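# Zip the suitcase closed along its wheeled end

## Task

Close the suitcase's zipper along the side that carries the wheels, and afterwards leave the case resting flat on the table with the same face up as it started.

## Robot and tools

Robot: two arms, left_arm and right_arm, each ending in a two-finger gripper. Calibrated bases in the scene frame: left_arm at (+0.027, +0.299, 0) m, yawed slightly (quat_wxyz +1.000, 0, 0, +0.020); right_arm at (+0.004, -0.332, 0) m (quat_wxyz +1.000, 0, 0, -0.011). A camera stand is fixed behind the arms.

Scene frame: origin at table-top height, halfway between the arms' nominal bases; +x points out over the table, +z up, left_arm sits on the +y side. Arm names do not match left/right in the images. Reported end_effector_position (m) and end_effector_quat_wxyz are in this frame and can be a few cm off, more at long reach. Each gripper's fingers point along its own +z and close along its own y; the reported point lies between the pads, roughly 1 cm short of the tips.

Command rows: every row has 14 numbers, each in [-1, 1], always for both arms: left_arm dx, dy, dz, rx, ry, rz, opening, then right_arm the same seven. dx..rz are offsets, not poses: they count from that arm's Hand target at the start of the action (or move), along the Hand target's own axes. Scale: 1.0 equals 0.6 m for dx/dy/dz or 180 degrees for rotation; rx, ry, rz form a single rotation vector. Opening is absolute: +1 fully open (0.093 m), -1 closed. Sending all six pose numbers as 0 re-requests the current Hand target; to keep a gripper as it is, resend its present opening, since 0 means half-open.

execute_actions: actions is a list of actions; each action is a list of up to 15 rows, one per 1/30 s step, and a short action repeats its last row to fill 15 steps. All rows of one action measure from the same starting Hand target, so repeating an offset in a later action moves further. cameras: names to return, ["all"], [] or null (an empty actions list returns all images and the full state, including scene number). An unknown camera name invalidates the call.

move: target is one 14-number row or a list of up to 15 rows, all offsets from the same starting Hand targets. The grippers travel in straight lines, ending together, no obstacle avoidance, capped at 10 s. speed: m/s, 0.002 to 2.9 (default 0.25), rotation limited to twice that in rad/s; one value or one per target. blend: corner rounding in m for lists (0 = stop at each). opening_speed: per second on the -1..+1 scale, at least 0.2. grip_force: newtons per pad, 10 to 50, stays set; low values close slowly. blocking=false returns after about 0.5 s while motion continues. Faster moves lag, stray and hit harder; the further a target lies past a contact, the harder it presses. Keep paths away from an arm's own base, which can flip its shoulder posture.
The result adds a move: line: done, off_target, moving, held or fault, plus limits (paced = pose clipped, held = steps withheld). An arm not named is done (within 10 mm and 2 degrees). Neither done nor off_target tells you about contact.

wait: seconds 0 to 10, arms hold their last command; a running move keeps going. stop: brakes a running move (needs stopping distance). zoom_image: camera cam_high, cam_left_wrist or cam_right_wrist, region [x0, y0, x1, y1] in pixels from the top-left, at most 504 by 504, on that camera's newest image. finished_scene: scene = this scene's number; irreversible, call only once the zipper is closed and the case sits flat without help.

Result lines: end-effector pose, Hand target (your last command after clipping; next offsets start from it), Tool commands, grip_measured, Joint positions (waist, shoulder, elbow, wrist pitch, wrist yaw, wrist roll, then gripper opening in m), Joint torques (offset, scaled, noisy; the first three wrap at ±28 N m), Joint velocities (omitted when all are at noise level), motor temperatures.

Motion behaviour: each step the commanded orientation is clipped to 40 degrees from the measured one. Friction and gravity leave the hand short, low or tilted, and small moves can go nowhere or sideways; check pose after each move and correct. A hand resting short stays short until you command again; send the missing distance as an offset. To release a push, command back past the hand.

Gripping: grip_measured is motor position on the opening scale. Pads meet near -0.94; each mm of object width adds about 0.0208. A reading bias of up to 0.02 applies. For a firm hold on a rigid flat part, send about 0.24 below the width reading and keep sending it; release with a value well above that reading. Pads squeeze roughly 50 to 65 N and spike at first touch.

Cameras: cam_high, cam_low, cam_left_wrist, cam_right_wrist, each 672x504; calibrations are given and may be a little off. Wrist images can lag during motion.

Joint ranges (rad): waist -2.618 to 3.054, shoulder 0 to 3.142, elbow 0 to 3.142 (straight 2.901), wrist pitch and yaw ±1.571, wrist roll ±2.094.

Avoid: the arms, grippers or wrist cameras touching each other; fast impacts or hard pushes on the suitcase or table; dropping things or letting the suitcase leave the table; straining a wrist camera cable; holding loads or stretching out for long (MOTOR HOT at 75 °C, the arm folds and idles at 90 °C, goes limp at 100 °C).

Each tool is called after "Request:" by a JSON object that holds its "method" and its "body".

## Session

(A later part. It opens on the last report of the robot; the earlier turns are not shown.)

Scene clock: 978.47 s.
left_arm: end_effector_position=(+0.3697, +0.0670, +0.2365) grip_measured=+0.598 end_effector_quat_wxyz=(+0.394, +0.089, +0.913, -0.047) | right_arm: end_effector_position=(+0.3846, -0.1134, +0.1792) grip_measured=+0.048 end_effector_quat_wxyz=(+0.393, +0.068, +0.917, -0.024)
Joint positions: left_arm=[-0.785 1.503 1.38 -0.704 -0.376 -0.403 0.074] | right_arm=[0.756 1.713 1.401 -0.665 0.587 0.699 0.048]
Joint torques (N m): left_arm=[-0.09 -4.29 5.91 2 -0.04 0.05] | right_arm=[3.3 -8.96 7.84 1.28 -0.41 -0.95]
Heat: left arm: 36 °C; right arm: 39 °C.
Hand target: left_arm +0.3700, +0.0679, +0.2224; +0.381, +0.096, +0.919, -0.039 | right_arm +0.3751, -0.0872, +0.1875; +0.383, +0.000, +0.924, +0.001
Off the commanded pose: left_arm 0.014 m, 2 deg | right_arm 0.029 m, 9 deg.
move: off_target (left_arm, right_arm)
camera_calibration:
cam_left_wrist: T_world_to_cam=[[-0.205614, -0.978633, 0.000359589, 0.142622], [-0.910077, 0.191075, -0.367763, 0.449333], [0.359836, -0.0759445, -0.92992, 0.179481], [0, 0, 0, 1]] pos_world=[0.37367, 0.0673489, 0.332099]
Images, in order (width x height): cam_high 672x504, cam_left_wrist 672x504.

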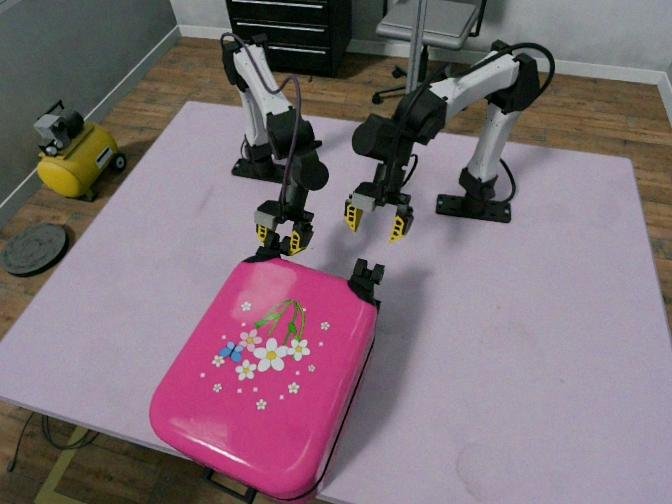

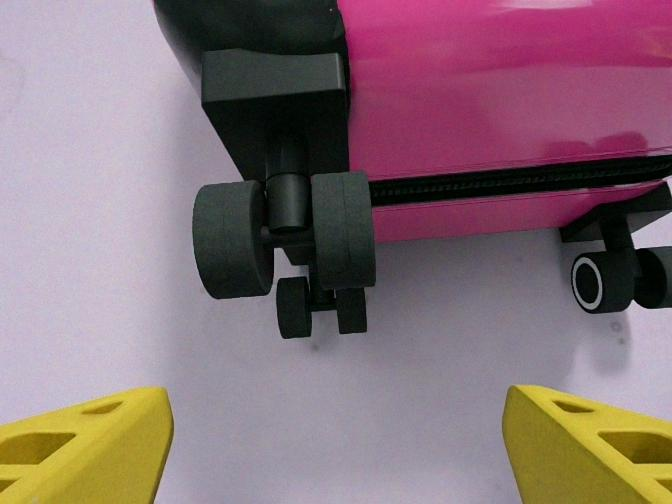

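Request:
{"method": "move", "body": {"target": [[-0.042,0.023,0.05,0,0,0,0.6, 0,0,0,0,0,0,-0.15]], "speed": 0.08, "cameras": ["cam_left_wrist"]}}

Scene clock: 986.50 s.
left_arm: end_effector_position=(+0.4049, +0.0774, +0.2154) grip_measured=+0.598 end_effector_quat_wxyz=(+0.378, +0.093, +0.920, -0.035) | right_arm: end_effector_position=(+0.3846, -0.1134, +0.1792) grip_measured=+0.048 end_effector_quat_wxyz=(+0.393, +0.068, +0.917, -0.024)
Joint positions: left_arm=[-0.69 1.598 1.411 -0.658 -0.314 -0.328 0.074] | right_arm=[0.756 1.713 1.401 -0.665 0.587 0.699 0.048]
Joint torques (N m): left_arm=[-0.17 -4.67 10.26 2 0.02 0.1] | right_arm=[3.33 -8.94 7.82 1.26 -0.38 -0.95]
Heat: left arm: 37 °C; right arm: 39 °C.
Hand target: left_arm +0.4111, +0.0735, +0.2191; +0.381, +0.096, +0.919, -0.039 | right_arm +0.3751, -0.0872, +0.1875; +0.383, +0.000, +0.924, +0.001
Off the commanded pose: left_arm 0.008 m, 1 deg | right_arm 0.029 m, 9 deg.
move: off_target (right_arm)
camera_calibration:
cam_left_wrist: T_world_to_cam=[[-0.204153, -0.978703, -0.0214865, 0.164176], [-0.921707, 0.199566, -0.332612, 0.468085], [0.329816, -0.0480994, -0.942819, 0.160792], [0, 0, 0, 1]] pos_world=[0.411923, 0.0750002, 0.310816]
Images, in order (width x height): cam_left_wrist 672x504.

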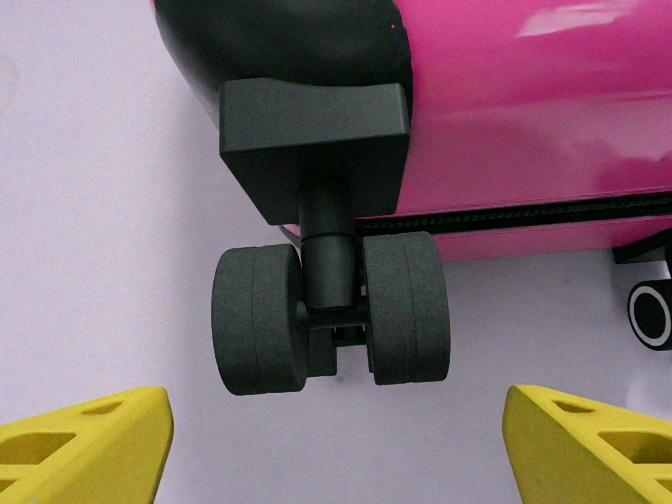

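Request:
{"method": "move", "body": {"target": [[-0.02,0,0.027,0,0,0,0.6, 0,0,0,0,0,0,-0.15],[-0.02,0,0.027,0,0,0,-0.15, 0,0,0,0,0,0,-0.15]], "speed": 0.06, "opening_speed": 0.6, "cameras": ["cam_left_wrist"]}}

Scene clock: 995.40 s.
left_arm: end_effector_position=(+0.4249, +0.0746, +0.2130) grip_measured=-0.065 end_effector_quat_wxyz=(+0.378, +0.092, +0.920, -0.035) | right_arm: end_effector_position=(+0.3846, -0.1134, +0.1792) grip_measured=+0.048 end_effector_quat_wxyz=(+0.393, +0.068, +0.917, -0.024)
Joint positions: left_arm=[-0.662 1.665 1.47 -0.645 -0.298 -0.309 0.042] | right_arm=[0.756 1.713 1.401 -0.665 0.587 0.699 0.048]
Joint torques (N m): left_arm=[-0.39 -5.2 10.21 2.02 0.05 0.09] | right_arm=[3.32 -8.94 7.75 1.28 -0.39 -0.96]
Heat: left arm: 37 °C; right arm: 39 °C.
Hand target: left_arm +0.4306, +0.0692, +0.2164; +0.381, +0.096, +0.919, -0.039 | right_arm +0.3751, -0.0872, +0.1876; +0.383, +0.000, +0.924, +0.001
Off the commanded pose: left_arm 0.008 m, 1 deg | right_arm 0.029 m, 9 deg.
move: off_target (right_arm)
camera_calibration:
cam_left_wrist: T_world_to_cam=[[-0.20126, -0.979307, -0.0212547, 0.164171], [-0.922239, 0.196755, -0.332811, 0.486678], [0.330106, -0.0473796, -0.942754, 0.151635], [0, 0, 0, 1]] pos_world=[0.431819, 0.0722022, 0.308416]
Images, in order (width x height): cam_left_wrist 672x504.

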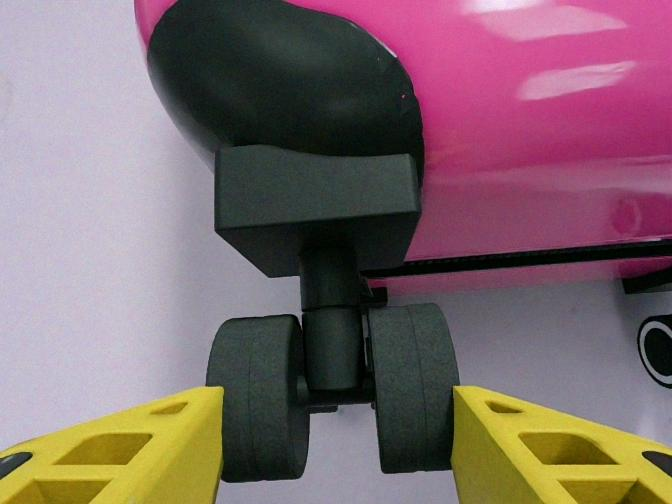

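Request:
{"method": "move", "body": {"target": [0.081,-0.024,-0.081,0,0,0,-0.15, 0.059,0,-0.059,0,0,0,-0.15], "speed": 0.08, "cameras": ["cam_left_wrist","cam_high"]}}

Scene clock: 1003.77 s.
left_arm: end_effector_position=(+0.3715, +0.0800, +0.2122) grip_measured=-0.114 end_effector_quat_wxyz=(+0.379, +0.078, +0.922, -0.022) | right_arm: end_effector_position=(+0.3402, -0.1053, +0.1802) grip_measured=+0.048 end_effector_quat_wxyz=(+0.386, +0.052, +0.921, -0.019)
Joint positions: left_arm=[-0.767 1.514 1.323 -0.692 -0.398 -0.414 0.04] | right_arm=[0.856 1.62 1.318 -0.728 0.614 0.771 0.048]
Joint torques (N m): left_arm=[-2.86 -8.01 6.26 2 0.06 0.05] | right_arm=[3.97 -9.8 5.45 1.24 -0.07 -0.64]
Heat: left arm: 36 °C; right arm: 39 °C.
Hand target: left_arm +0.3604, +0.0695, +0.2162; +0.381, +0.096, +0.919, -0.039 | right_arm +0.3251, -0.0873, +0.1875; +0.383, -0.001, +0.924, +0.001
Off the commanded pose: left_arm 0.016 m, 3 deg | right_arm 0.025 m, 6 deg.
move: off_target (left_arm, right_arm)
camera_calibration:
cam_left_wrist: T_world_to_cam=[[-0.166876, -0.98535, -0.0351693, 0.149353], [-0.928311, 0.169036, -0.331159, 0.440291], [0.332252, -0.0226145, -0.942919, 0.166051], [0, 0, 0, 1]] pos_world=[0.378479, 0.0764955, 0.307632]
Images, in order (width x height): cam_high 672x504, cam_left_wrist 672x504.

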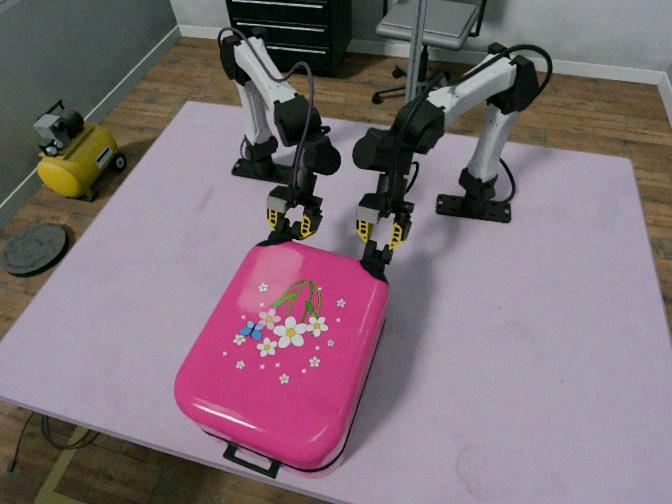

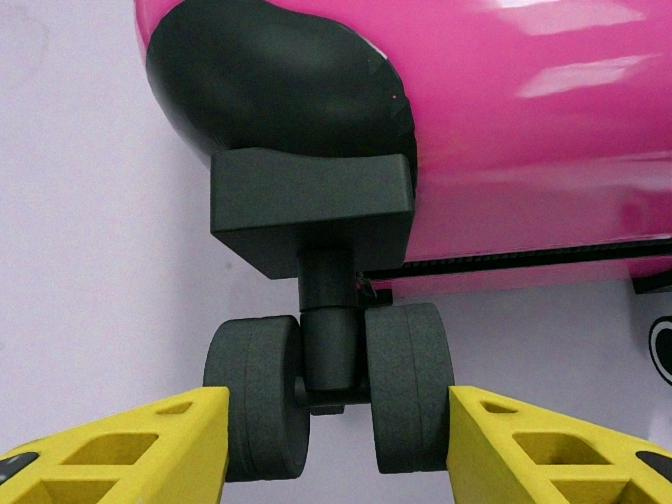

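Request:
{"method": "move", "body": {"target": [[0,0,0,0,0,0,-0.15, 0,0,0,0,0,0,0.5],[0,0,0,0,0,0,-0.15, 0,0,-0.2,0,0,0,0.5],[0,0,0,0,0,0,-0.15, 0.109,0.128,0.003,-0.21,-0.188,0.153,-0.3]], "speed": 0.15, "cameras": ["cam_right_wrist","cam_high"]}}

Scene clock: 1032.23 s.
left_arm: end_effector_position=(+0.3690, +0.0781, +0.2120) grip_measured=-0.126 end_effector_quat_wxyz=(+0.377, +0.080, +0.922, -0.023) | right_arm: end_effector_position=(+0.2784, -0.0103, +0.1324) grip_measured=-0.297 end_effector_quat_wxyz=(+0.590, +0.087, +0.714, +0.366)
Joint positions: left_arm=[-0.775 1.513 1.323 -0.697 -0.399 -0.419 0.039] | right_arm=[1.14 1.847 0.499 1.302 0.683 0.706 0.031]
Joint torques (N m): left_arm=[-2.37 -7.72 6.19 2.03 0.06 0.08] | right_arm=[-0.75 -5.68 3.66 2.31 -0.11 -0.11]
Motor temperatures (°C): left_arm=[22 30 34 35 20 19 21] | right_arm=[20 30 38 33 17 20 24]
Heat: left arm: 35 °C; right arm: 38 °C.
Hand target: left_arm +0.3602, +0.0694, +0.2162; +0.381, +0.096, +0.919, -0.039 | right_arm +0.2800, -0.0104, +0.1400; +0.597, +0.091, +0.700, +0.381
Off the commanded pose: left_arm 0.013 m, 3 deg | right_arm 0.008 m, 2 deg.
move: off_target (left_arm); target 3's new opening was sent with right_arm's hand 0.008 m and 3 deg from that target
camera_calibration:
cam_right_wrist: T_world_to_cam=[[0.299882, -0.7349, -0.608271, -0.0123651], [-0.653095, 0.306615, -0.692426, 0.313028], [0.695369, 0.604905, -0.388011, -0.0532496], [0, 0, 0, 1]] pos_world=[0.245173, -0.0728553, 0.188566]
Images, in order (width x height): cam_high 672x504, cam_right_wrist 672x504.

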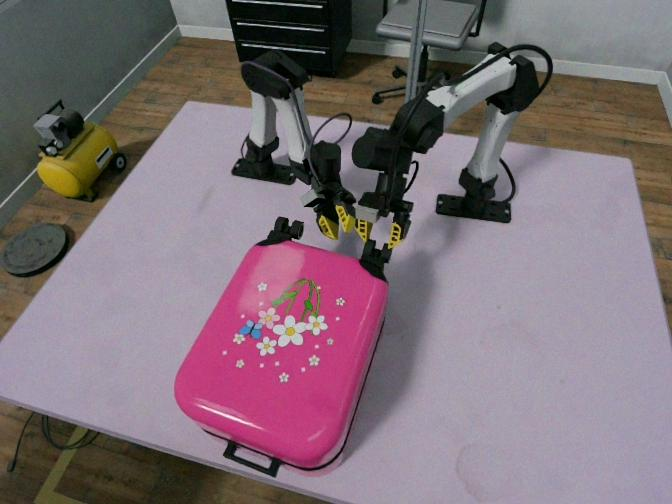

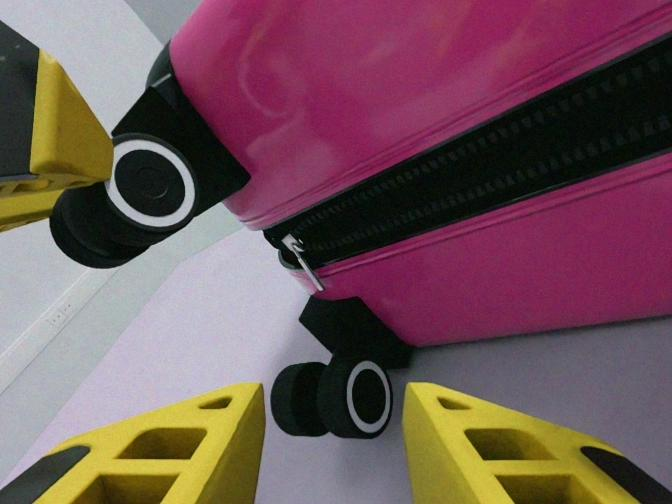

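Request:
{"method": "move", "body": {"target": [[0,0,0,0,0,0,-0.15, 0.054,0.017,0.113,0,0,-0.045,-0.3]], "speed": 0.1, "cameras": ["cam_right_wrist"]}}

Scene clock: 1043.50 s.
left_arm: end_effector_position=(+0.3690, +0.0781, +0.2120) grip_measured=-0.126 end_effector_quat_wxyz=(+0.377, +0.080, +0.922, -0.023) | right_arm: end_effector_position=(+0.3247, +0.0389, +0.1143) grip_measured=-0.297 end_effector_quat_wxyz=(+0.617, +0.041, +0.714, +0.328)
Joint positions: left_arm=[-0.775 1.513 1.323 -0.697 -0.399 -0.419 0.039] | right_arm=[1.082 2.089 0.77 1.289 0.627 0.564 0.031]
Joint torques (N m): left_arm=[-2.18 -7.72 6.11 2.04 0.04 0.07] | right_arm=[-0.66 -7.87 6.02 1.97 -0.11 -0.1]
Motor temperatures (°C): left_arm=[22 30 33 35 20 19 21] | right_arm=[19 29 37 38 17 20 23]
Heat: left arm: 35 °C; right arm: 38 °C.
Hand target: left_arm +0.3602, +0.0694, +0.2162; +0.381, +0.096, +0.919, -0.039 | right_arm +0.3293, +0.0442, +0.1218; +0.622, +0.042, +0.705, +0.338
Off the commanded pose: left_arm 0.013 m, 3 deg | right_arm 0.010 m, 2 deg.
move: off_target (left_arm)
camera_calibration:
cam_right_wrist: T_world_to_cam=[[0.338346, -0.797065, -0.500209, -0.0234323], [-0.60606, 0.222062, -0.763793, 0.311749], [0.71987, 0.561583, -0.407936, -0.126259], [0, 0, 0, 1]] pos_world=[0.287757, -0.0169996, 0.174885]
Images, in order (width x height): cam_right_wrist 672x504.

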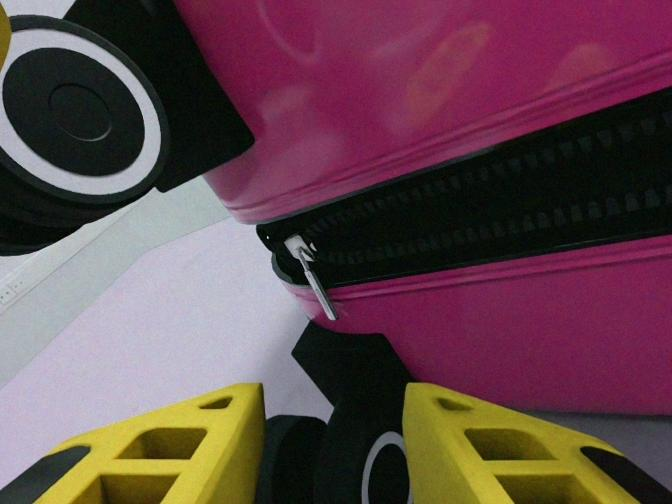

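Request:
{"method": "move", "body": {"target": [[0,0,0,0,0,0,-0.15, 0.019,0.005,0.08,0,0,-0.03,-0.4]], "speed": 0.08, "cameras": ["cam_right_wrist"]}}

Scene clock: 1053.60 s.
left_arm: end_effector_position=(+0.3690, +0.0781, +0.2120) grip_measured=-0.126 end_effector_quat_wxyz=(+0.377, +0.080, +0.922, -0.023) | right_arm: end_effector_position=(+0.3644, +0.0670, +0.1072) grip_measured=-0.397 end_effector_quat_wxyz=(+0.632, +0.009, +0.714, +0.300)
Joint positions: left_arm=[-0.775 1.513 1.323 -0.697 -0.399 -0.419 0.039] | right_arm=[1.029 2.214 0.973 1.216 0.575 0.469 0.026]
Joint torques (N m): left_arm=[-2.3 -7.76 6.12 2.04 0.07 0.11] | right_arm=[-0.58 -9.02 6.54 1.92 -0.14 -0.08]
Heat: left arm: 35 °C; right arm: 37 °C.
Hand target: left_arm +0.3602, +0.0694, +0.2162; +0.381, +0.096, +0.919, -0.039 | right_arm +0.3690, +0.0724, +0.1139; +0.637, +0.008, +0.706, +0.308
Off the commanded pose: left_arm 0.013 m, 3 deg | right_arm 0.010 m, 1 deg.
move: off_target (left_arm)
camera_calibration:
cam_right_wrist: T_world_to_cam=[[0.357647, -0.833844, -0.420468, -0.0311755], [-0.574049, 0.158832, -0.803268, 0.320929], [0.736584, 0.528656, -0.421861, -0.175854], [0, 0, 0, 1]] pos_world=[0.32491, 0.0159966, 0.170498]
Images, in order (width x height): cam_right_wrist 672x504.

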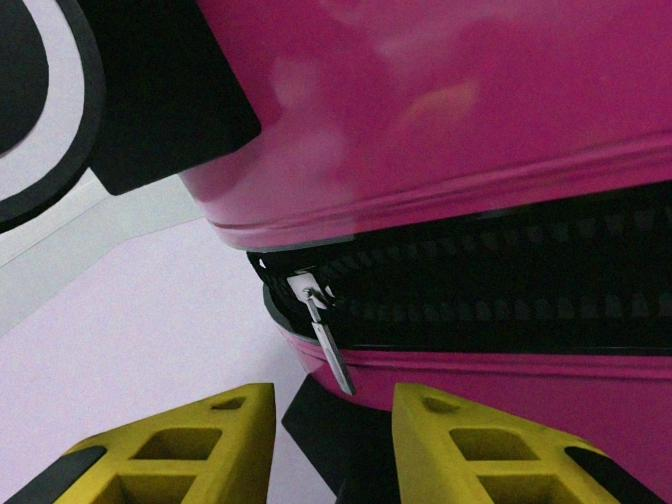

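Request:
{"method": "move", "body": {"target": [[0,0,0,0,0,0,-0.15, 0.006,0,0.043,0,0,0,-0.4]], "speed": 0.06, "cameras": ["cam_right_wrist"]}}

Scene clock: 1060.53 s.
left_arm: end_effector_position=(+0.3696, +0.0781, +0.2125) grip_measured=-0.127 end_effector_quat_wxyz=(+0.379, +0.079, +0.922, -0.023) | right_arm: end_effector_position=(+0.3810, +0.0797, +0.1056) grip_measured=-0.397 end_effector_quat_wxyz=(+0.633, +0.009, +0.711, +0.304)
Joint positions: left_arm=[-0.775 1.513 1.323 -0.694 -0.401 -0.419 0.039] | right_arm=[1.009 2.269 1.065 1.189 0.551 0.467 0.026]
Joint torques (N m): left_arm=[-2.4 -7.68 6.26 2.05 0.08 0.11] | right_arm=[-1.61 -9.02 7.98 1.74 -0.2 -0.1]
Heat: left arm: 35 °C; right arm: 38 °C.
Hand target: left_arm +0.3603, +0.0694, +0.2162; +0.381, +0.096, +0.919, -0.039 | right_arm +0.3919, +0.0847, +0.1106; +0.637, +0.008, +0.706, +0.308
Off the commanded pose: left_arm 0.013 m, 3 deg | right_arm 0.013 m, 1 deg.
move: off_target (left_arm, right_arm)
camera_calibration:
cam_right_wrist: T_world_to_cam=[[0.364023, -0.829144, -0.424273, -0.0296385], [-0.570008, 0.161933, -0.805524, 0.325657], [0.736599, 0.535068, -0.413672, -0.196846], [0, 0, 0, 1]] pos_world=[0.341413, 0.028017, 0.16832]
Images, in order (width x height): cam_right_wrist 672x504.

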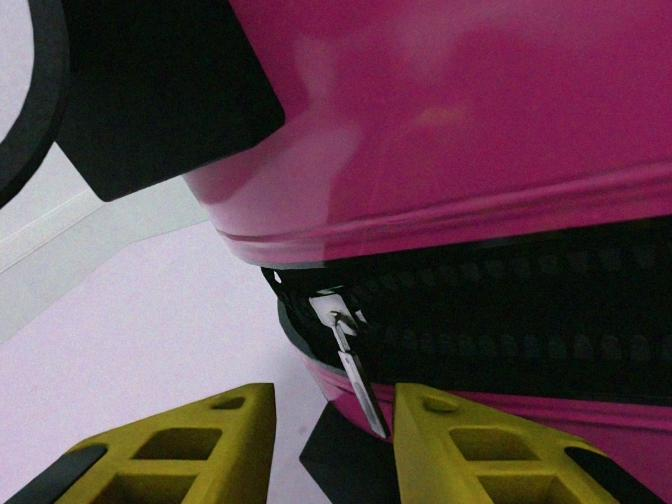

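Request:
{"method": "move", "body": {"target": [[0,0,0,0,0,0,-0.15, -0.002,-0.013,0.003,0,0,0,-0.4],[0,0,0,0,0,0,-0.15, -0.002,-0.013,0.010,0,0,0,-0.4]], "speed": 0.06, "cameras": ["cam_right_wrist"]}}

Scene clock: 1065.63 s.
left_arm: end_effector_position=(+0.3699, +0.0783, +0.2123) grip_measured=-0.133 end_effector_quat_wxyz=(+0.380, +0.078, +0.922, -0.022) | right_arm: end_effector_position=(+0.3814, +0.0833, +0.1039) grip_measured=-0.397 end_effector_quat_wxyz=(+0.630, +0.001, +0.712, +0.311)
Joint positions: left_arm=[-0.775 1.513 1.321 -0.692 -0.404 -0.419 0.039] | right_arm=[1.006 2.276 1.072 1.189 0.527 0.467 0.026]
Joint torques (N m): left_arm=[-2.19 -7.72 6.43 2 0.15 0.1] | right_arm=[-3.3 -9.01 7.77 1.79 -0.17 -0.08]
Heat: left arm: 35 °C; right arm: 38 °C.
Hand target: left_arm +0.3603, +0.0694, +0.2162; +0.381, +0.096, +0.919, -0.039 | right_arm +0.4005, +0.0805, +0.1083; +0.637, +0.009, +0.706, +0.308
Off the commanded pose: left_arm 0.014 m, 3 deg | right_arm 0.020 m, 1 deg.
move: off_target (left_arm, right_arm)
camera_calibration:
cam_right_wrist: T_world_to_cam=[[0.381073, -0.821933, -0.423332, -0.0347586], [-0.573754, 0.148805, -0.805397, 0.326472], [0.724976, 0.549803, -0.414881, -0.196462], [0, 0, 0, 1]] pos_world=[0.342991, 0.0308656, 0.166717]
Images, in order (width x height): cam_right_wrist 672x504.

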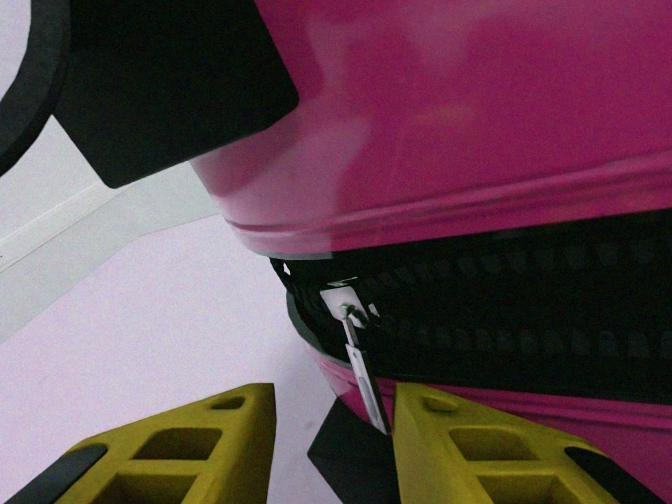

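Request:
{"method": "move", "body": {"target": [0,0,0,0,0,0,-0.15, 0,0,0,0,0,0,-1], "opening_speed": 0.6, "cameras": ["cam_right_wrist"]}}

Scene clock: 1070.30 s.
left_arm: end_effector_position=(+0.3700, +0.0782, +0.2124) grip_measured=-0.133 end_effector_quat_wxyz=(+0.380, +0.078, +0.921, -0.022) | right_arm: end_effector_position=(+0.3864, +0.0839, +0.1002) grip_measured=-0.984 end_effector_quat_wxyz=(+0.625, -0.006, +0.716, +0.310)
Joint positions: left_arm=[-0.775 1.513 1.321 -0.69 -0.404 -0.419 0.039] | right_arm=[0.992 2.283 1.084 1.17 0.501 0.466 0]
Joint torques (N m): left_arm=[-2.22 -7.77 6.3 1.99 0.11 0.11] | right_arm=[-2.13 -9.61 7.13 1.97 0.09 -0.07]
Heat: left arm: 34 °C; right arm: 38 °C.
Hand target: left_arm +0.3604, +0.0695, +0.2162; +0.381, +0.096, +0.919, -0.039 | right_arm +0.4005, +0.0805, +0.1084; +0.637, +0.008, +0.706, +0.308
Off the commanded pose: left_arm 0.014 m, 3 deg | right_arm 0.017 m, 2 deg.
move: off_target (left_arm, right_arm)
camera_calibration:
cam_right_wrist: T_world_to_cam=[[0.388002, -0.822016, -0.416826, -0.0409615], [-0.582063, 0.132108, -0.80234, 0.330552], [0.714602, 0.553929, -0.427207, -0.196992], [0, 0, 0, 1]] pos_world=[0.349066, 0.0317803, 0.163985]
Images, in order (width x height): cam_right_wrist 672x504.

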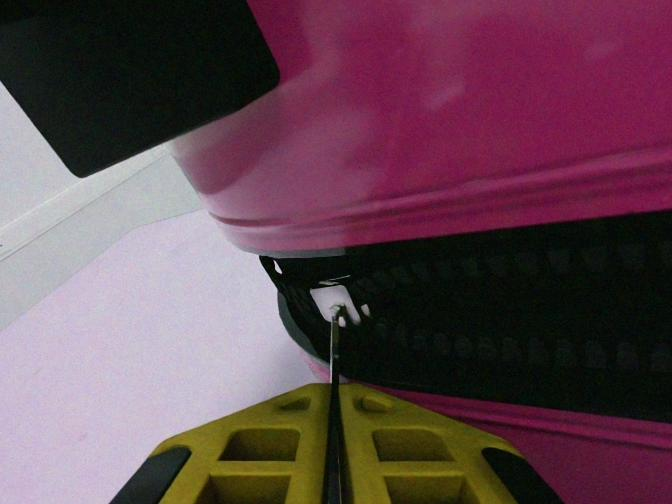

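Request:
{"method": "move", "body": {"target": [0,0,0,0,0,0,-0.15, -0.035,-0.07,-0.05,0,0,0,-1], "speed": 0.06, "cameras": ["cam_right_wrist"]}}

Scene clock: 1078.57 s.
left_arm: end_effector_position=(+0.3669, +0.0711, +0.2126) grip_measured=-0.133 end_effector_quat_wxyz=(+0.379, +0.080, +0.921, -0.034) | right_arm: end_effector_position=(+0.3820, +0.0417, +0.0948) grip_measured=-0.987 end_effector_quat_wxyz=(+0.622, -0.019, +0.713, +0.322)
Joint positions: left_arm=[-0.788 1.513 1.321 -0.685 -0.39 -0.431 0.039] | right_arm=[0.924 2.228 0.899 1.31 0.398 0.458 0]
Joint torques (N m): left_arm=[-1.22 -7.64 6.41 1.91 0.01 0.21] | right_arm=[-2.32 -12.64 3.33 1.9 0.4 0.01]
Heat: left arm: 34 °C; right arm: 39 °C.
Hand target: left_arm +0.3603, +0.0694, +0.2162; +0.381, +0.096, +0.919, -0.039 | right_arm +0.3932, +0.0253, +0.1083; +0.637, +0.008, +0.706, +0.308
Off the commanded pose: left_arm 0.008 m, 2 deg | right_arm 0.024 m, 4 deg.
move: off_target (right_arm)
camera_calibration:
cam_right_wrist: T_world_to_cam=[[0.41963, -0.806817, -0.415881, -0.0890025], [-0.580127, 0.113994, -0.806509, 0.329609], [0.698114, 0.5797, -0.420221, -0.168274], [0, 0, 0, 1]] pos_world=[0.346037, -0.0118342, 0.158106]
Images, in order (width x height): cam_right_wrist 672x504.

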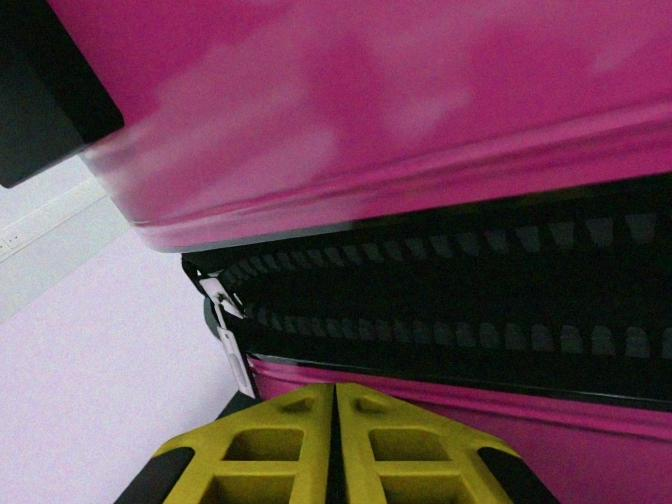

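Request:
{"method": "move", "body": {"target": [[0,0,0,0,0,0,-0.15, 0,0,-0.04,0,0,0,-0.4],[0,0,0,0,0,0,-0.15, 0.031,0.073,0.0,0,0,0,-0.4],[0,0,0,0,0,0,-0.15, 0.031,0.073,0.035,0,0,0,-0.4]], "speed": 0.08, "cameras": ["cam_right_wrist"]}}

Scene clock: 1088.37 s.
left_arm: end_effector_position=(+0.3689, +0.0736, +0.2129) grip_measured=-0.133 end_effector_quat_wxyz=(+0.382, +0.076, +0.921, -0.031) | right_arm: end_effector_position=(+0.3805, +0.0738, +0.1062) grip_measured=-0.403 end_effector_quat_wxyz=(+0.634, +0.003, +0.711, +0.303)
Joint positions: left_arm=[-0.783 1.513 1.319 -0.68 -0.398 -0.431 0.039] | right_arm=[1 2.254 1.038 1.202 0.537 0.458 0.026]
Joint torques (N m): left_arm=[-1.54 -7.71 6.58 1.88 0.04 0.2] | right_arm=[-1.73 -8.99 7.75 1.77 -0.17 -0.01]
Motor temperatures (°C): left_arm=[21 31 32 34 19 19 22] | right_arm=[19 34 37 39 17 20 22]
Heat: left arm: 34 °C; right arm: 39 °C.
Hand target: left_arm +0.3604, +0.0694, +0.2163; +0.381, +0.096, +0.919, -0.039 | right_arm +0.3920, +0.0773, +0.1112; +0.637, +0.008, +0.706, +0.308
Off the commanded pose: left_arm 0.010 m, 2 deg | right_arm 0.013 m, 1 deg.
move: off_target (right_arm)
camera_calibration:
cam_right_wrist: T_world_to_cam=[[0.370016, -0.830711, -0.415942, -0.0370503], [-0.568043, 0.151976, -0.808845, 0.327103], [0.73513, 0.535559, -0.415645, -0.19234], [0, 0, 0, 1]] pos_world=[0.340912, 0.0225193, 0.16922]
Images, in order (width x height): cam_right_wrist 672x504.

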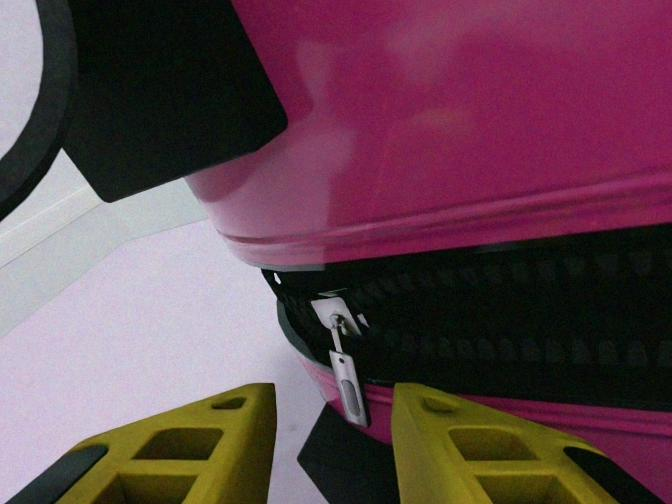

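Request:
{"method": "move", "body": {"target": [[0,0,0,0,0,0,-0.15, 0,0,-0.025,0,0,0,-0.55],[0,0,0,0,0,0,-0.15, 0,-0.01,-0.02,0.05,-0.025,0.045,-0.55],[0,0,0,0,0,0,-0.15, -0.003,-0.01,0.028,0.05,-0.025,0.045,-0.55]], "speed": 0.06, "cameras": ["cam_right_wrist"]}}

Scene clock: 1098.13 s.
left_arm: end_effector_position=(+0.3664, +0.0678, +0.2162) grip_measured=-0.152 end_effector_quat_wxyz=(+0.386, +0.088, +0.917, -0.040) | right_arm: end_effector_position=(+0.3973, +0.0788, +0.1031) grip_measured=-0.547 end_effector_quat_wxyz=(+0.635, +0.107, +0.709, +0.286)
Joint positions: left_arm=[-0.794 1.504 1.314 -0.665 -0.388 -0.417 0.038] | right_arm=[1.027 2.319 1.188 1.091 0.732 0.6 0.019]
Joint torques (N m): left_arm=[-0.83 -6.91 7.04 1.69 -0.03 0.07] | right_arm=[-2.1 -10.13 7.49 1.76 -0.11 0.09]
Heat: left arm: 34 °C; right arm: 39 °C.
Hand target: left_arm +0.3603, +0.0694, +0.2162; +0.381, +0.096, +0.919, -0.039 | right_arm +0.4099, +0.0788, +0.1101; +0.638, +0.120, +0.701, +0.295
Off the commanded pose: left_arm 0.006 m, 1 deg | right_arm 0.014 m, 2 deg.
move: off_target (right_arm)
camera_calibration:
cam_right_wrist: T_world_to_cam=[[0.20065, -0.827769, -0.523964, 0.0377567], [-0.572396, 0.334994, -0.748427, 0.314487], [0.795049, 0.450086, -0.406595, -0.226716], [0, 0, 0, 1]] pos_world=[0.352686, 0.0279444, 0.162972]
Images, in order (width x height): cam_right_wrist 672x504.

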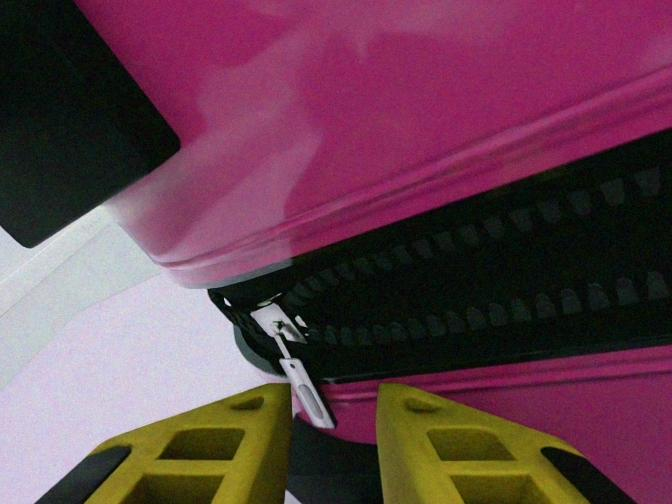

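Request:
{"method": "move", "body": {"target": [[0,0,0,0,0,0,-0.15, 0,0.012,-0.01,0,0,0,-0.55],[0,0,0,0,0,0,-0.15, 0,0.014,0.013,0,0,0,-0.55]], "speed": 0.06, "cameras": ["cam_right_wrist"]}}

Scene clock: 1104.03 s.
left_arm: end_effector_position=(+0.3663, +0.0677, +0.2162) grip_measured=-0.152 end_effector_quat_wxyz=(+0.386, +0.088, +0.917, -0.040) | right_arm: end_effector_position=(+0.4037, +0.0862, +0.1046) grip_measured=-0.547 end_effector_quat_wxyz=(+0.634, +0.106, +0.712, +0.282)
Joint positions: left_arm=[-0.794 1.504 1.314 -0.665 -0.388 -0.417 0.038] | right_arm=[1.025 2.333 1.24 1.042 0.732 0.601 0.019]
Joint torques (N m): left_arm=[-0.76 -6.93 7.01 1.71 -0.03 0.07] | right_arm=[-1.87 -10.54 7.73 1.86 -0.13 0.08]
Heat: left arm: 34 °C; right arm: 38 °C.
Hand target: left_arm +0.3603, +0.0694, +0.2162; +0.381, +0.096, +0.919, -0.039 | right_arm +0.4156, +0.0875, +0.1150; +0.638, +0.120, +0.700, +0.296
Off the commanded pose: left_arm 0.006 m, 1 deg | right_arm 0.016 m, 3 deg.
move: off_target (right_arm)
camera_calibration:
cam_right_wrist: T_world_to_cam=[[0.194996, -0.833055, -0.517684, 0.0454481], [-0.575899, 0.329999, -0.747958, 0.318546], [0.793925, 0.443983, -0.415407, -0.232631], [0, 0, 0, 1]] pos_world=[0.35928, 0.0360249, 0.16515]
Images, in order (width x height): cam_right_wrist 672x504.

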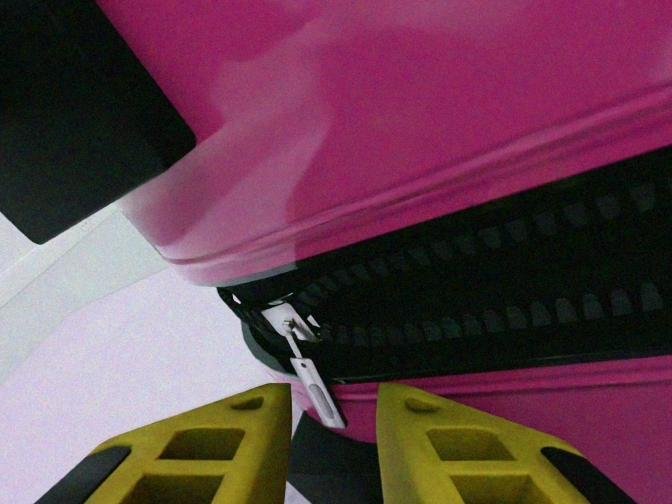

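Request:
{"method": "move", "body": {"target": [0,0,0,0,0,0,-0.15, 0,0,0.008,0,0,0,-1], "opening_speed": 0.6, "cameras": ["cam_right_wrist"]}}

Scene clock: 1109.07 s.
left_arm: end_effector_position=(+0.3663, +0.0677, +0.2162) grip_measured=-0.152 end_effector_quat_wxyz=(+0.386, +0.088, +0.917, -0.040) | right_arm: end_effector_position=(+0.4092, +0.0857, +0.1016) grip_measured=-0.987 end_effector_quat_wxyz=(+0.633, +0.106, +0.715, +0.277)
Joint positions: left_arm=[-0.794 1.504 1.314 -0.665 -0.388 -0.417 0.038] | right_arm=[1.015 2.343 1.257 1.026 0.727 0.601 0]
Joint torques (N m): left_arm=[-0.84 -6.78 6.93 1.75 0 0.09] | right_arm=[-1.61 -10.74 7.97 1.91 -0.12 0.08]
Heat: left arm: 34 °C; right arm: 38 °C.
Hand target: left_arm +0.3603, +0.0694, +0.2162; +0.381, +0.096, +0.919, -0.039 | right_arm +0.4203, +0.0888, +0.1149; +0.638, +0.120, +0.700, +0.296
Off the commanded pose: left_arm 0.006 m, 1 deg | right_arm 0.018 m, 3 deg.
move: off_target (right_arm)
camera_calibration:
cam_right_wrist: T_world_to_cam=[[0.188432, -0.838243, -0.511704, 0.0449644], [-0.578842, 0.326121, -0.747387, 0.32117], [0.79337, 0.437028, -0.423758, -0.236259], [0, 0, 0, 1]] pos_world=[0.364875, 0.0362027, 0.16293]
Images, in order (width x height): cam_right_wrist 672x504.

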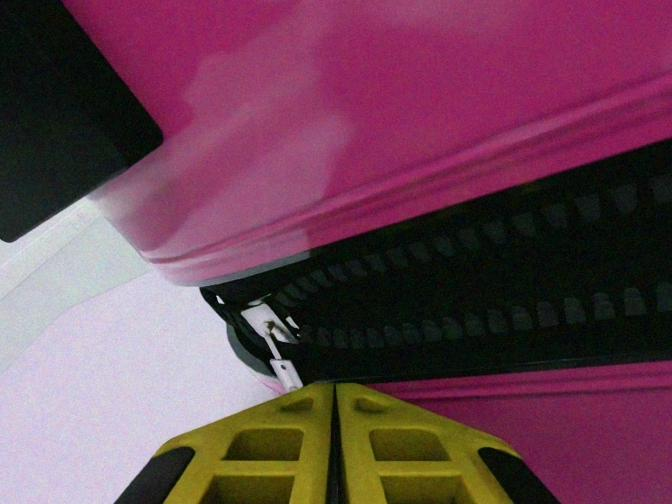

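Request:
{"method": "move", "body": {"target": [[0,0,0,0,0,0,-0.15, 0,0,-0.045,0,0,0,-0.5],[0,0,0,0,0,0,-0.15, -0.022,0.034,-0.045,0,0,0,-0.5],[0,0,0,0,0,0,-0.15, -0.022,0.034,-0.01,0,0,0,-0.5]], "speed": 0.06, "cameras": ["cam_right_wrist"]}}

Scene clock: 1123.00 s.
left_arm: end_effector_position=(+0.3694, +0.0658, +0.2211) grip_measured=-0.152 end_effector_quat_wxyz=(+0.397, +0.084, +0.913, -0.046) | right_arm: end_effector_position=(+0.4025, +0.0906, +0.1110) grip_measured=-0.503 end_effector_quat_wxyz=(+0.630, +0.107, +0.720, +0.270)
Joint positions: left_arm=[-0.793 1.501 1.314 -0.641 -0.39 -0.417 0.038] | right_arm=[1.036 2.31 1.267 0.961 0.755 0.608 0.021]
Joint torques (N m): left_arm=[-0.72 -6.46 6.97 1.49 -0.05 0.07] | right_arm=[-1.21 -12.79 8.2 1.87 -0.13 0.01]
Heat: left arm: 33 °C; right arm: 39 °C.
Hand target: left_arm +0.3603, +0.0694, +0.2161; +0.381, +0.096, +0.919, -0.039 | right_arm +0.4122, +0.0962, +0.1373; +0.638, +0.120, +0.701, +0.295
Off the commanded pose: left_arm 0.011 m, 3 deg | right_arm 0.029 m, 4 deg.
move: off_target (left_arm, right_arm)
camera_calibration:
cam_right_wrist: T_world_to_cam=[[0.175974, -0.84574, -0.503743, 0.0599096], [-0.58536, 0.321524, -0.744296, 0.325386], [0.791446, 0.425848, -0.438483, -0.225711], [0, 0, 0, 1]] pos_world=[0.358563, 0.0421673, 0.173392]
Images, in order (width x height): cam_right_wrist 672x504.

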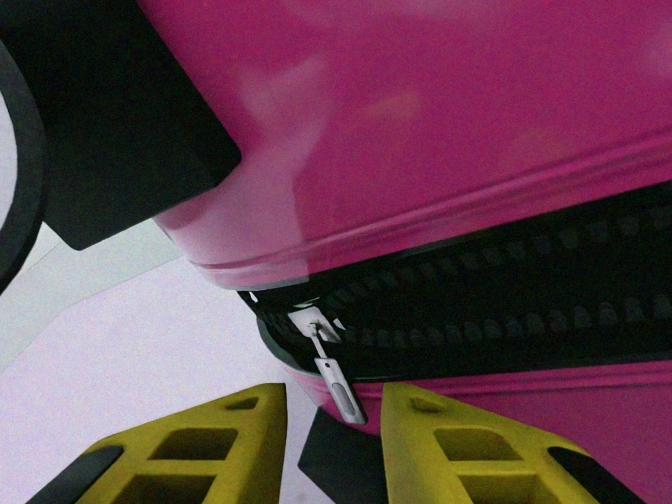

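Request:
{"method": "move", "body": {"target": [[0,0,0,0,0,0,-0.15, 0.02,0,-0.01,0,0,0,-0.5],[0,0,0,0,0,0,-0.15, 0.03,0.0,-0.07,0,0,0.14,-0.3]], "speed": 0.06, "cameras": ["cam_right_wrist"]}}

Scene clock: 1144.80 s.
left_arm: end_effector_position=(+0.3670, +0.0673, +0.2183) grip_measured=-0.152 end_effector_quat_wxyz=(+0.390, +0.087, +0.916, -0.043) | right_arm: end_effector_position=(+0.3734, +0.0938, +0.1021) grip_measured=-0.303 end_effector_quat_wxyz=(+0.560, +0.261, +0.674, +0.405)
Joint positions: left_arm=[-0.793 1.501 1.314 -0.658 -0.387 -0.417 0.038] | right_arm=[1.097 2.316 1.203 1.047 0.817 1.043 0.031]
Joint torques (N m): left_arm=[-0.8 -6.61 6.98 1.63 -0.03 0.09] | right_arm=[0.69 -14.54 3.96 1.92 0.04 0.07]
Heat: left arm: 32 °C; right arm: 40 °C.
Hand target: left_arm +0.3603, +0.0694, +0.2161; +0.381, +0.096, +0.919, -0.039 | right_arm +0.3690, +0.0950, +0.1229; +0.559, +0.270, +0.657, +0.428
Off the commanded pose: left_arm 0.007 m, 2 deg | right_arm 0.021 m, 3 deg.
move: off_target (right_arm); target 2's new opening was sent with right_arm's hand 0.024 m and 4 deg from that target
camera_calibration:
cam_right_wrist: T_world_to_cam=[[0.0925476, -0.556445, -0.825714, 0.100055], [-0.635374, 0.60549, -0.479251, 0.265718], [0.766638, 0.568991, -0.297514, -0.226552], [0, 0, 0, 1]] pos_world=[0.333253, 0.0236918, 0.14256]
Images, in order (width x height): cam_right_wrist 672x504.

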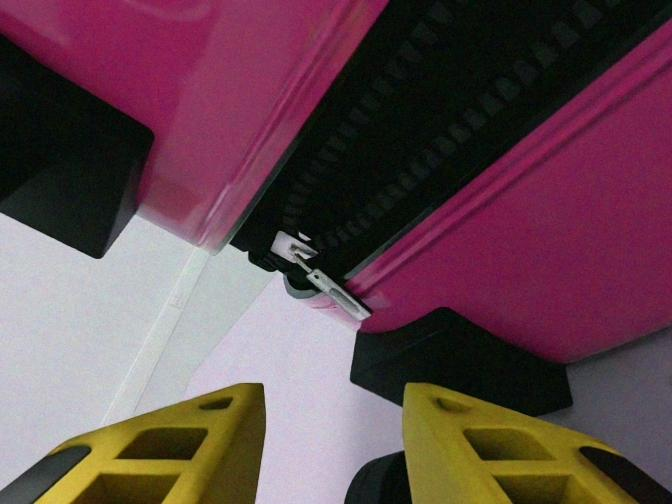

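Request:
{"method": "move", "body": {"target": [[0,0,0,0,0,0,0.5, 0,0,-0.13,0,0,0,-0.3],[0,0,-0.2,0,0,0,0.5, 0,0,-0.13,0,0,0,-0.3],[0.052,0.208,-0.155,0.358,-0.22,0.148,0.5, 0,0,-0.13,0,0,0,-0.3],[0.045,0.175,-0.007,0.358,-0.22,0.148,0.5, 0,0,-0.13,0,0,0,-0.3]], "speed": 0.16, "cameras": ["cam_left_wrist","cam_high"]}}

Scene clock: 1167.93 s.
left_arm: end_effector_position=(+0.3545, +0.1778, +0.1987) grip_measured=+0.498 end_effector_quat_wxyz=(+0.530, +0.454, +0.546, -0.464) | right_arm: end_effector_position=(+0.2943, +0.0767, +0.0936) grip_measured=-0.303 end_effector_quat_wxyz=(+0.558, +0.249, +0.685, +0.397)
Joint positions: left_arm=[0.109 1.624 0.88 -0.098 1.56 0.818 0.069] | right_arm=[1.253 2.208 0.961 1.136 0.959 1.058 0.031]
Joint torques (N m): left_arm=[-0.96 -4.44 8.29 1.54 0.43 0.04] | right_arm=[-0.03 -14.39 3.51 2.07 0.16 -0.01]
Motor temperatures (°C): left_arm=[21 29 33 32 19 19 20] | right_arm=[19 41 36 39 17 19 21]
Heat: left arm: 33 °C; right arm: 41 °C.
Hand target: left_arm +0.3605, +0.1768, +0.2002; +0.542, +0.455, +0.541, -0.454 | right_arm +0.2936, +0.0748, +0.1238; +0.559, +0.270, +0.657, +0.428
Off the commanded pose: left_arm 0.006 m, 2 deg | right_arm 0.030 m, 5 deg.
move: off_target (right_arm)
camera_calibration:
cam_left_wrist: T_world_to_cam=[[-0.986554, -0.1632, 0.00882358, 0.378171], [-0.0785534, 0.426133, -0.901244, 0.169863], [0.143323, -0.889818, -0.433222, 0.281006], [0, 0, 0, 1]] pos_world=[0.346155, 0.239378, 0.271489]
Images, in order (width x height): cam_high 672x504, cam_left_wrist 672x504.

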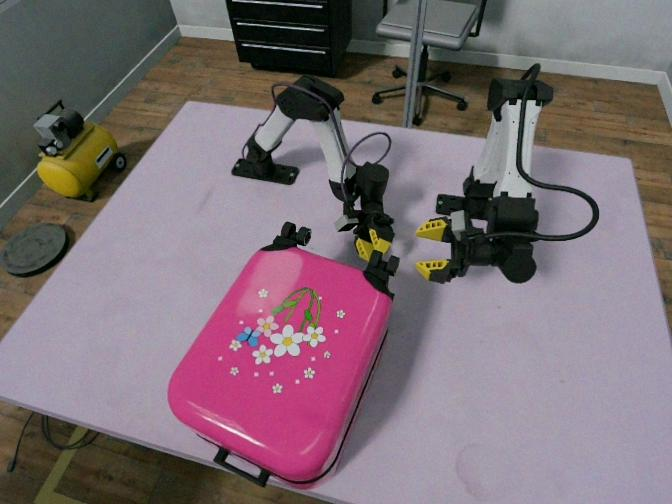

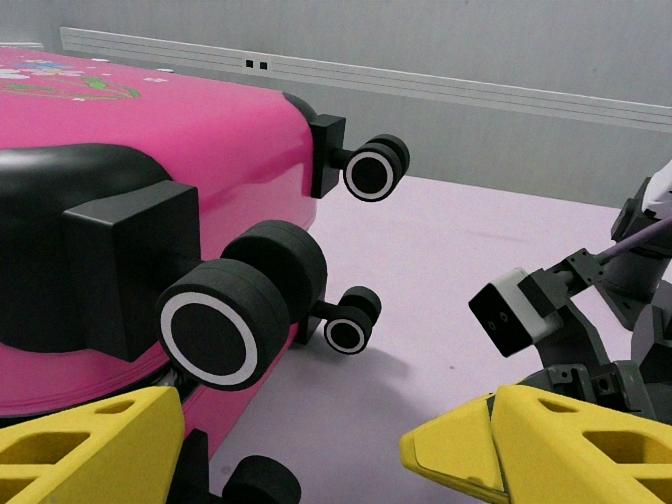

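Request:
{"method": "move", "body": {"target": [[0.012,0.072,0.03,0,0,0,0.5, 0,0,0,0,0,0,-0.3]], "speed": 0.1, "cameras": ["cam_left_wrist"]}}

Scene clock: 1183.57 s.
left_arm: end_effector_position=(+0.4071, +0.1691, +0.2019) grip_measured=+0.498 end_effector_quat_wxyz=(+0.531, +0.470, +0.540, -0.452) | right_arm: end_effector_position=(+0.2943, +0.0767, +0.0936) grip_measured=-0.303 end_effector_quat_wxyz=(+0.558, +0.249, +0.685, +0.397)
Joint positions: left_arm=[0.063 1.782 1.011 0.237 1.518 0.543 0.069] | right_arm=[1.253 2.208 0.961 1.136 0.959 1.058 0.031]
Joint torques (N m): left_arm=[-0.95 -6.41 4.83 1.85 0.26 0.07] | right_arm=[0.03 -14.38 3.55 2.07 0.13 -0.01]
Heat: left arm: 34 °C; right arm: 42 °C.
Hand target: left_arm +0.4061, +0.1665, +0.1930; +0.542, +0.455, +0.541, -0.454 | right_arm +0.2936, +0.0748, +0.1238; +0.559, +0.270, +0.657, +0.428
Off the commanded pose: left_arm 0.009 m, 2 deg | right_arm 0.030 m, 5 deg.
move: off_target (right_arm)
camera_calibration:
cam_left_wrist: T_world_to_cam=[[-0.98766, -0.154404, -0.0262238, 0.434518], [-0.0463095, 0.447872, -0.892897, 0.162014], [0.149612, -0.880664, -0.449496, 0.266282], [0, 0, 0, 1]] pos_world=[0.39682, 0.229035, 0.275749]
Images, in order (width x height): cam_left_wrist 672x504.

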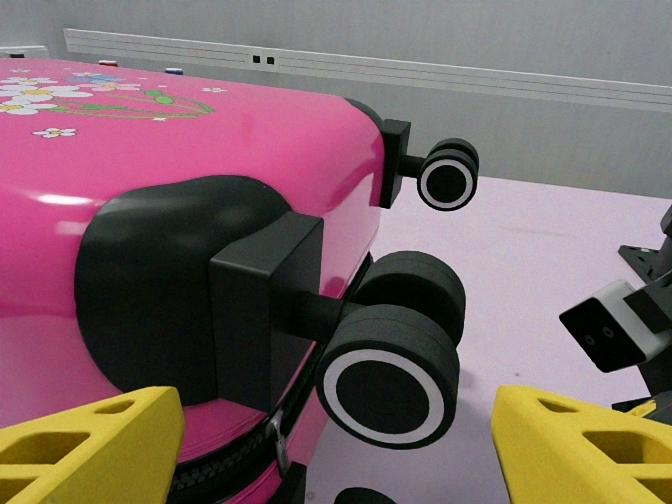

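Request:
{"method": "move", "body": {"target": [[-0.053,-0.046,0.022,0,0.25,0,0.6, 0,0,0,0,0,0,-0.3]], "speed": 0.1, "cameras": ["cam_left_wrist"]}}

Scene clock: 1209.90 s.
left_arm: end_effector_position=(+0.3800, +0.1491, +0.2274) grip_measured=+0.598 end_effector_quat_wxyz=(+0.307, +0.594, +0.702, -0.244) | right_arm: end_effector_position=(+0.2943, +0.0767, +0.0937) grip_measured=-0.303 end_effector_quat_wxyz=(+0.558, +0.249, +0.685, +0.397)
Joint positions: left_arm=[-0.132 1.724 1.645 -1.203 0.764 1.196 0.074] | right_arm=[1.253 2.208 0.961 1.137 0.959 1.058 0.031]
Joint torques (N m): left_arm=[-0.88 -4.92 9.31 0.65 0.34 -0.06] | right_arm=[0.01 -14.35 3.51 2.07 0.16 -0.02]
Heat: left arm: 32 °C; right arm: 44 °C.
Hand target: left_arm +0.3811, +0.1487, +0.2250; +0.294, +0.594, +0.707, -0.246 | right_arm +0.2936, +0.0748, +0.1239; +0.559, +0.270, +0.657, +0.428
Off the commanded pose: left_arm 0.003 m, 2 deg | right_arm 0.030 m, 5 deg.
move: off_target (right_arm)
camera_calibration:
cam_left_wrist: T_world_to_cam=[[-0.984972, -0.168357, -0.0385505, 0.409279], [-0.143671, 0.922552, -0.358129, 0.0371951], [0.0958585, -0.347209, -0.932876, 0.314988], [0, 0, 0, 1]] pos_world=[0.378278, 0.143957, 0.322943]
Images, in order (width x height): cam_left_wrist 672x504.

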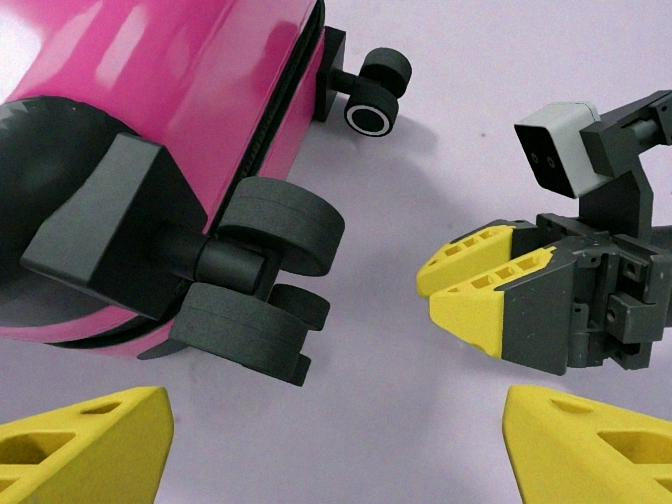

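Request:
{"method": "move", "body": {"target": [[0.03,0.055,0.03,0,0,0,0.6, 0,0,0,0,0,0,-0.3]], "speed": 0.08, "cameras": ["cam_left_wrist"]}}

Scene clock: 1218.43 s.
left_arm: end_effector_position=(+0.4061, +0.1519, +0.2000) grip_measured=+0.598 end_effector_quat_wxyz=(+0.291, +0.588, +0.711, -0.254) | right_arm: end_effector_position=(+0.2943, +0.0767, +0.0937) grip_measured=-0.303 end_effector_quat_wxyz=(+0.558, +0.249, +0.685, +0.397)
Joint positions: left_arm=[-0.119 1.847 1.697 -1.184 0.764 1.208 0.074] | right_arm=[1.253 2.208 0.961 1.137 0.959 1.058 0.031]
Joint torques (N m): left_arm=[-0.1 -5.89 9.05 0.88 0.45 0.18] | right_arm=[-0.01 -14.28 3.58 2.07 0.14 -0.02]
Heat: left arm: 33 °C; right arm: 44 °C.
Hand target: left_arm +0.4137, +0.1544, +0.1995; +0.294, +0.594, +0.707, -0.246 | right_arm +0.2936, +0.0748, +0.1239; +0.559, +0.270, +0.657, +0.428
Off the commanded pose: left_arm 0.008 m, 1 deg | right_arm 0.030 m, 5 deg.
move: off_target (right_arm)
camera_calibration:
cam_left_wrist: T_world_to_cam=[[-0.984951, -0.172807, 0.00308688, 0.426748], [-0.163239, 0.924251, -0.345127, 0.0335931], [0.0567874, -0.340437, -0.938551, 0.303887], [0, 0, 0, 1]] pos_world=[0.408553, 0.146151, 0.29549]
Images, in order (width x height): cam_left_wrist 672x504.

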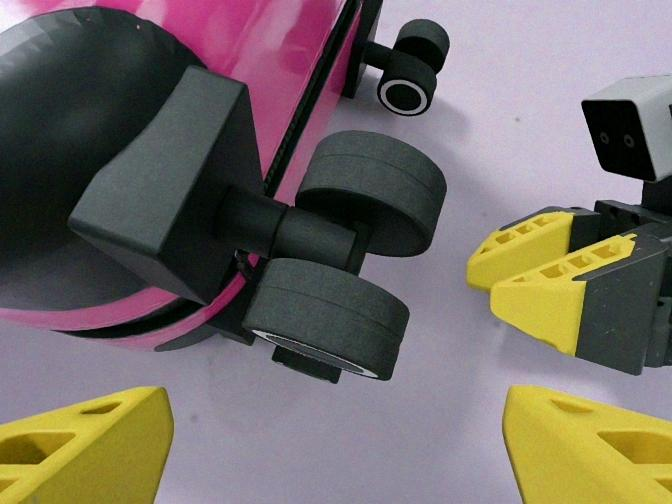

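Request:
{"method": "move", "body": {"target": [[0.0,0.008,0.0,0.06,0,0.06,0.6, 0,0,0,0,0,0,-0.3],[0.0,0.01,0.045,0.06,0,0.06,0.6, 0,0,0,0,0,0,-0.3]], "speed": 0.07, "cameras": ["cam_left_wrist"]}}

Scene clock: 1228.77 s.
left_arm: end_effector_position=(+0.4241, +0.1392, +0.1944) grip_measured=+0.598 end_effector_quat_wxyz=(+0.270, +0.690, +0.618, -0.263) | right_arm: end_effector_position=(+0.2943, +0.0767, +0.0937) grip_measured=-0.303 end_effector_quat_wxyz=(+0.558, +0.249, +0.685, +0.397)
Joint positions: left_arm=[-0.144 2.092 2.036 -1.455 0.772 1.553 0.074] | right_arm=[1.253 2.208 0.961 1.137 0.959 1.058 0.031]
Joint torques (N m): left_arm=[-0.72 -7.21 4.71 0.51 0.64 -0.01] | right_arm=[-0.06 -14.37 3.59 2.07 0.14 -0.04]
Heat: left arm: 33 °C; right arm: 45 °C.
Hand target: left_arm +0.4229, +0.1366, +0.1803; +0.258, +0.683, +0.622, -0.283 | right_arm +0.2936, +0.0748, +0.1238; +0.559, +0.270, +0.657, +0.428
Off the commanded pose: left_arm 0.014 m, 3 deg | right_arm 0.030 m, 5 deg.
move: off_target (left_arm, right_arm)
camera_calibration:
cam_left_wrist: T_world_to_cam=[[-0.99326, 0.0969836, -0.0634715, 0.42116], [0.11249, 0.938585, -0.326196, -0.0762782], [0.0279378, -0.331137, -0.943169, 0.305155], [0, 0, 0, 1]] pos_world=[0.418377, 0.131796, 0.289663]
Images, in order (width x height): cam_left_wrist 672x504.

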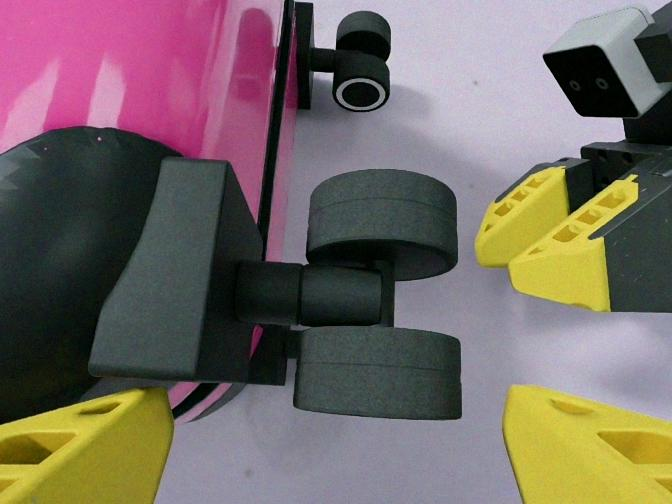

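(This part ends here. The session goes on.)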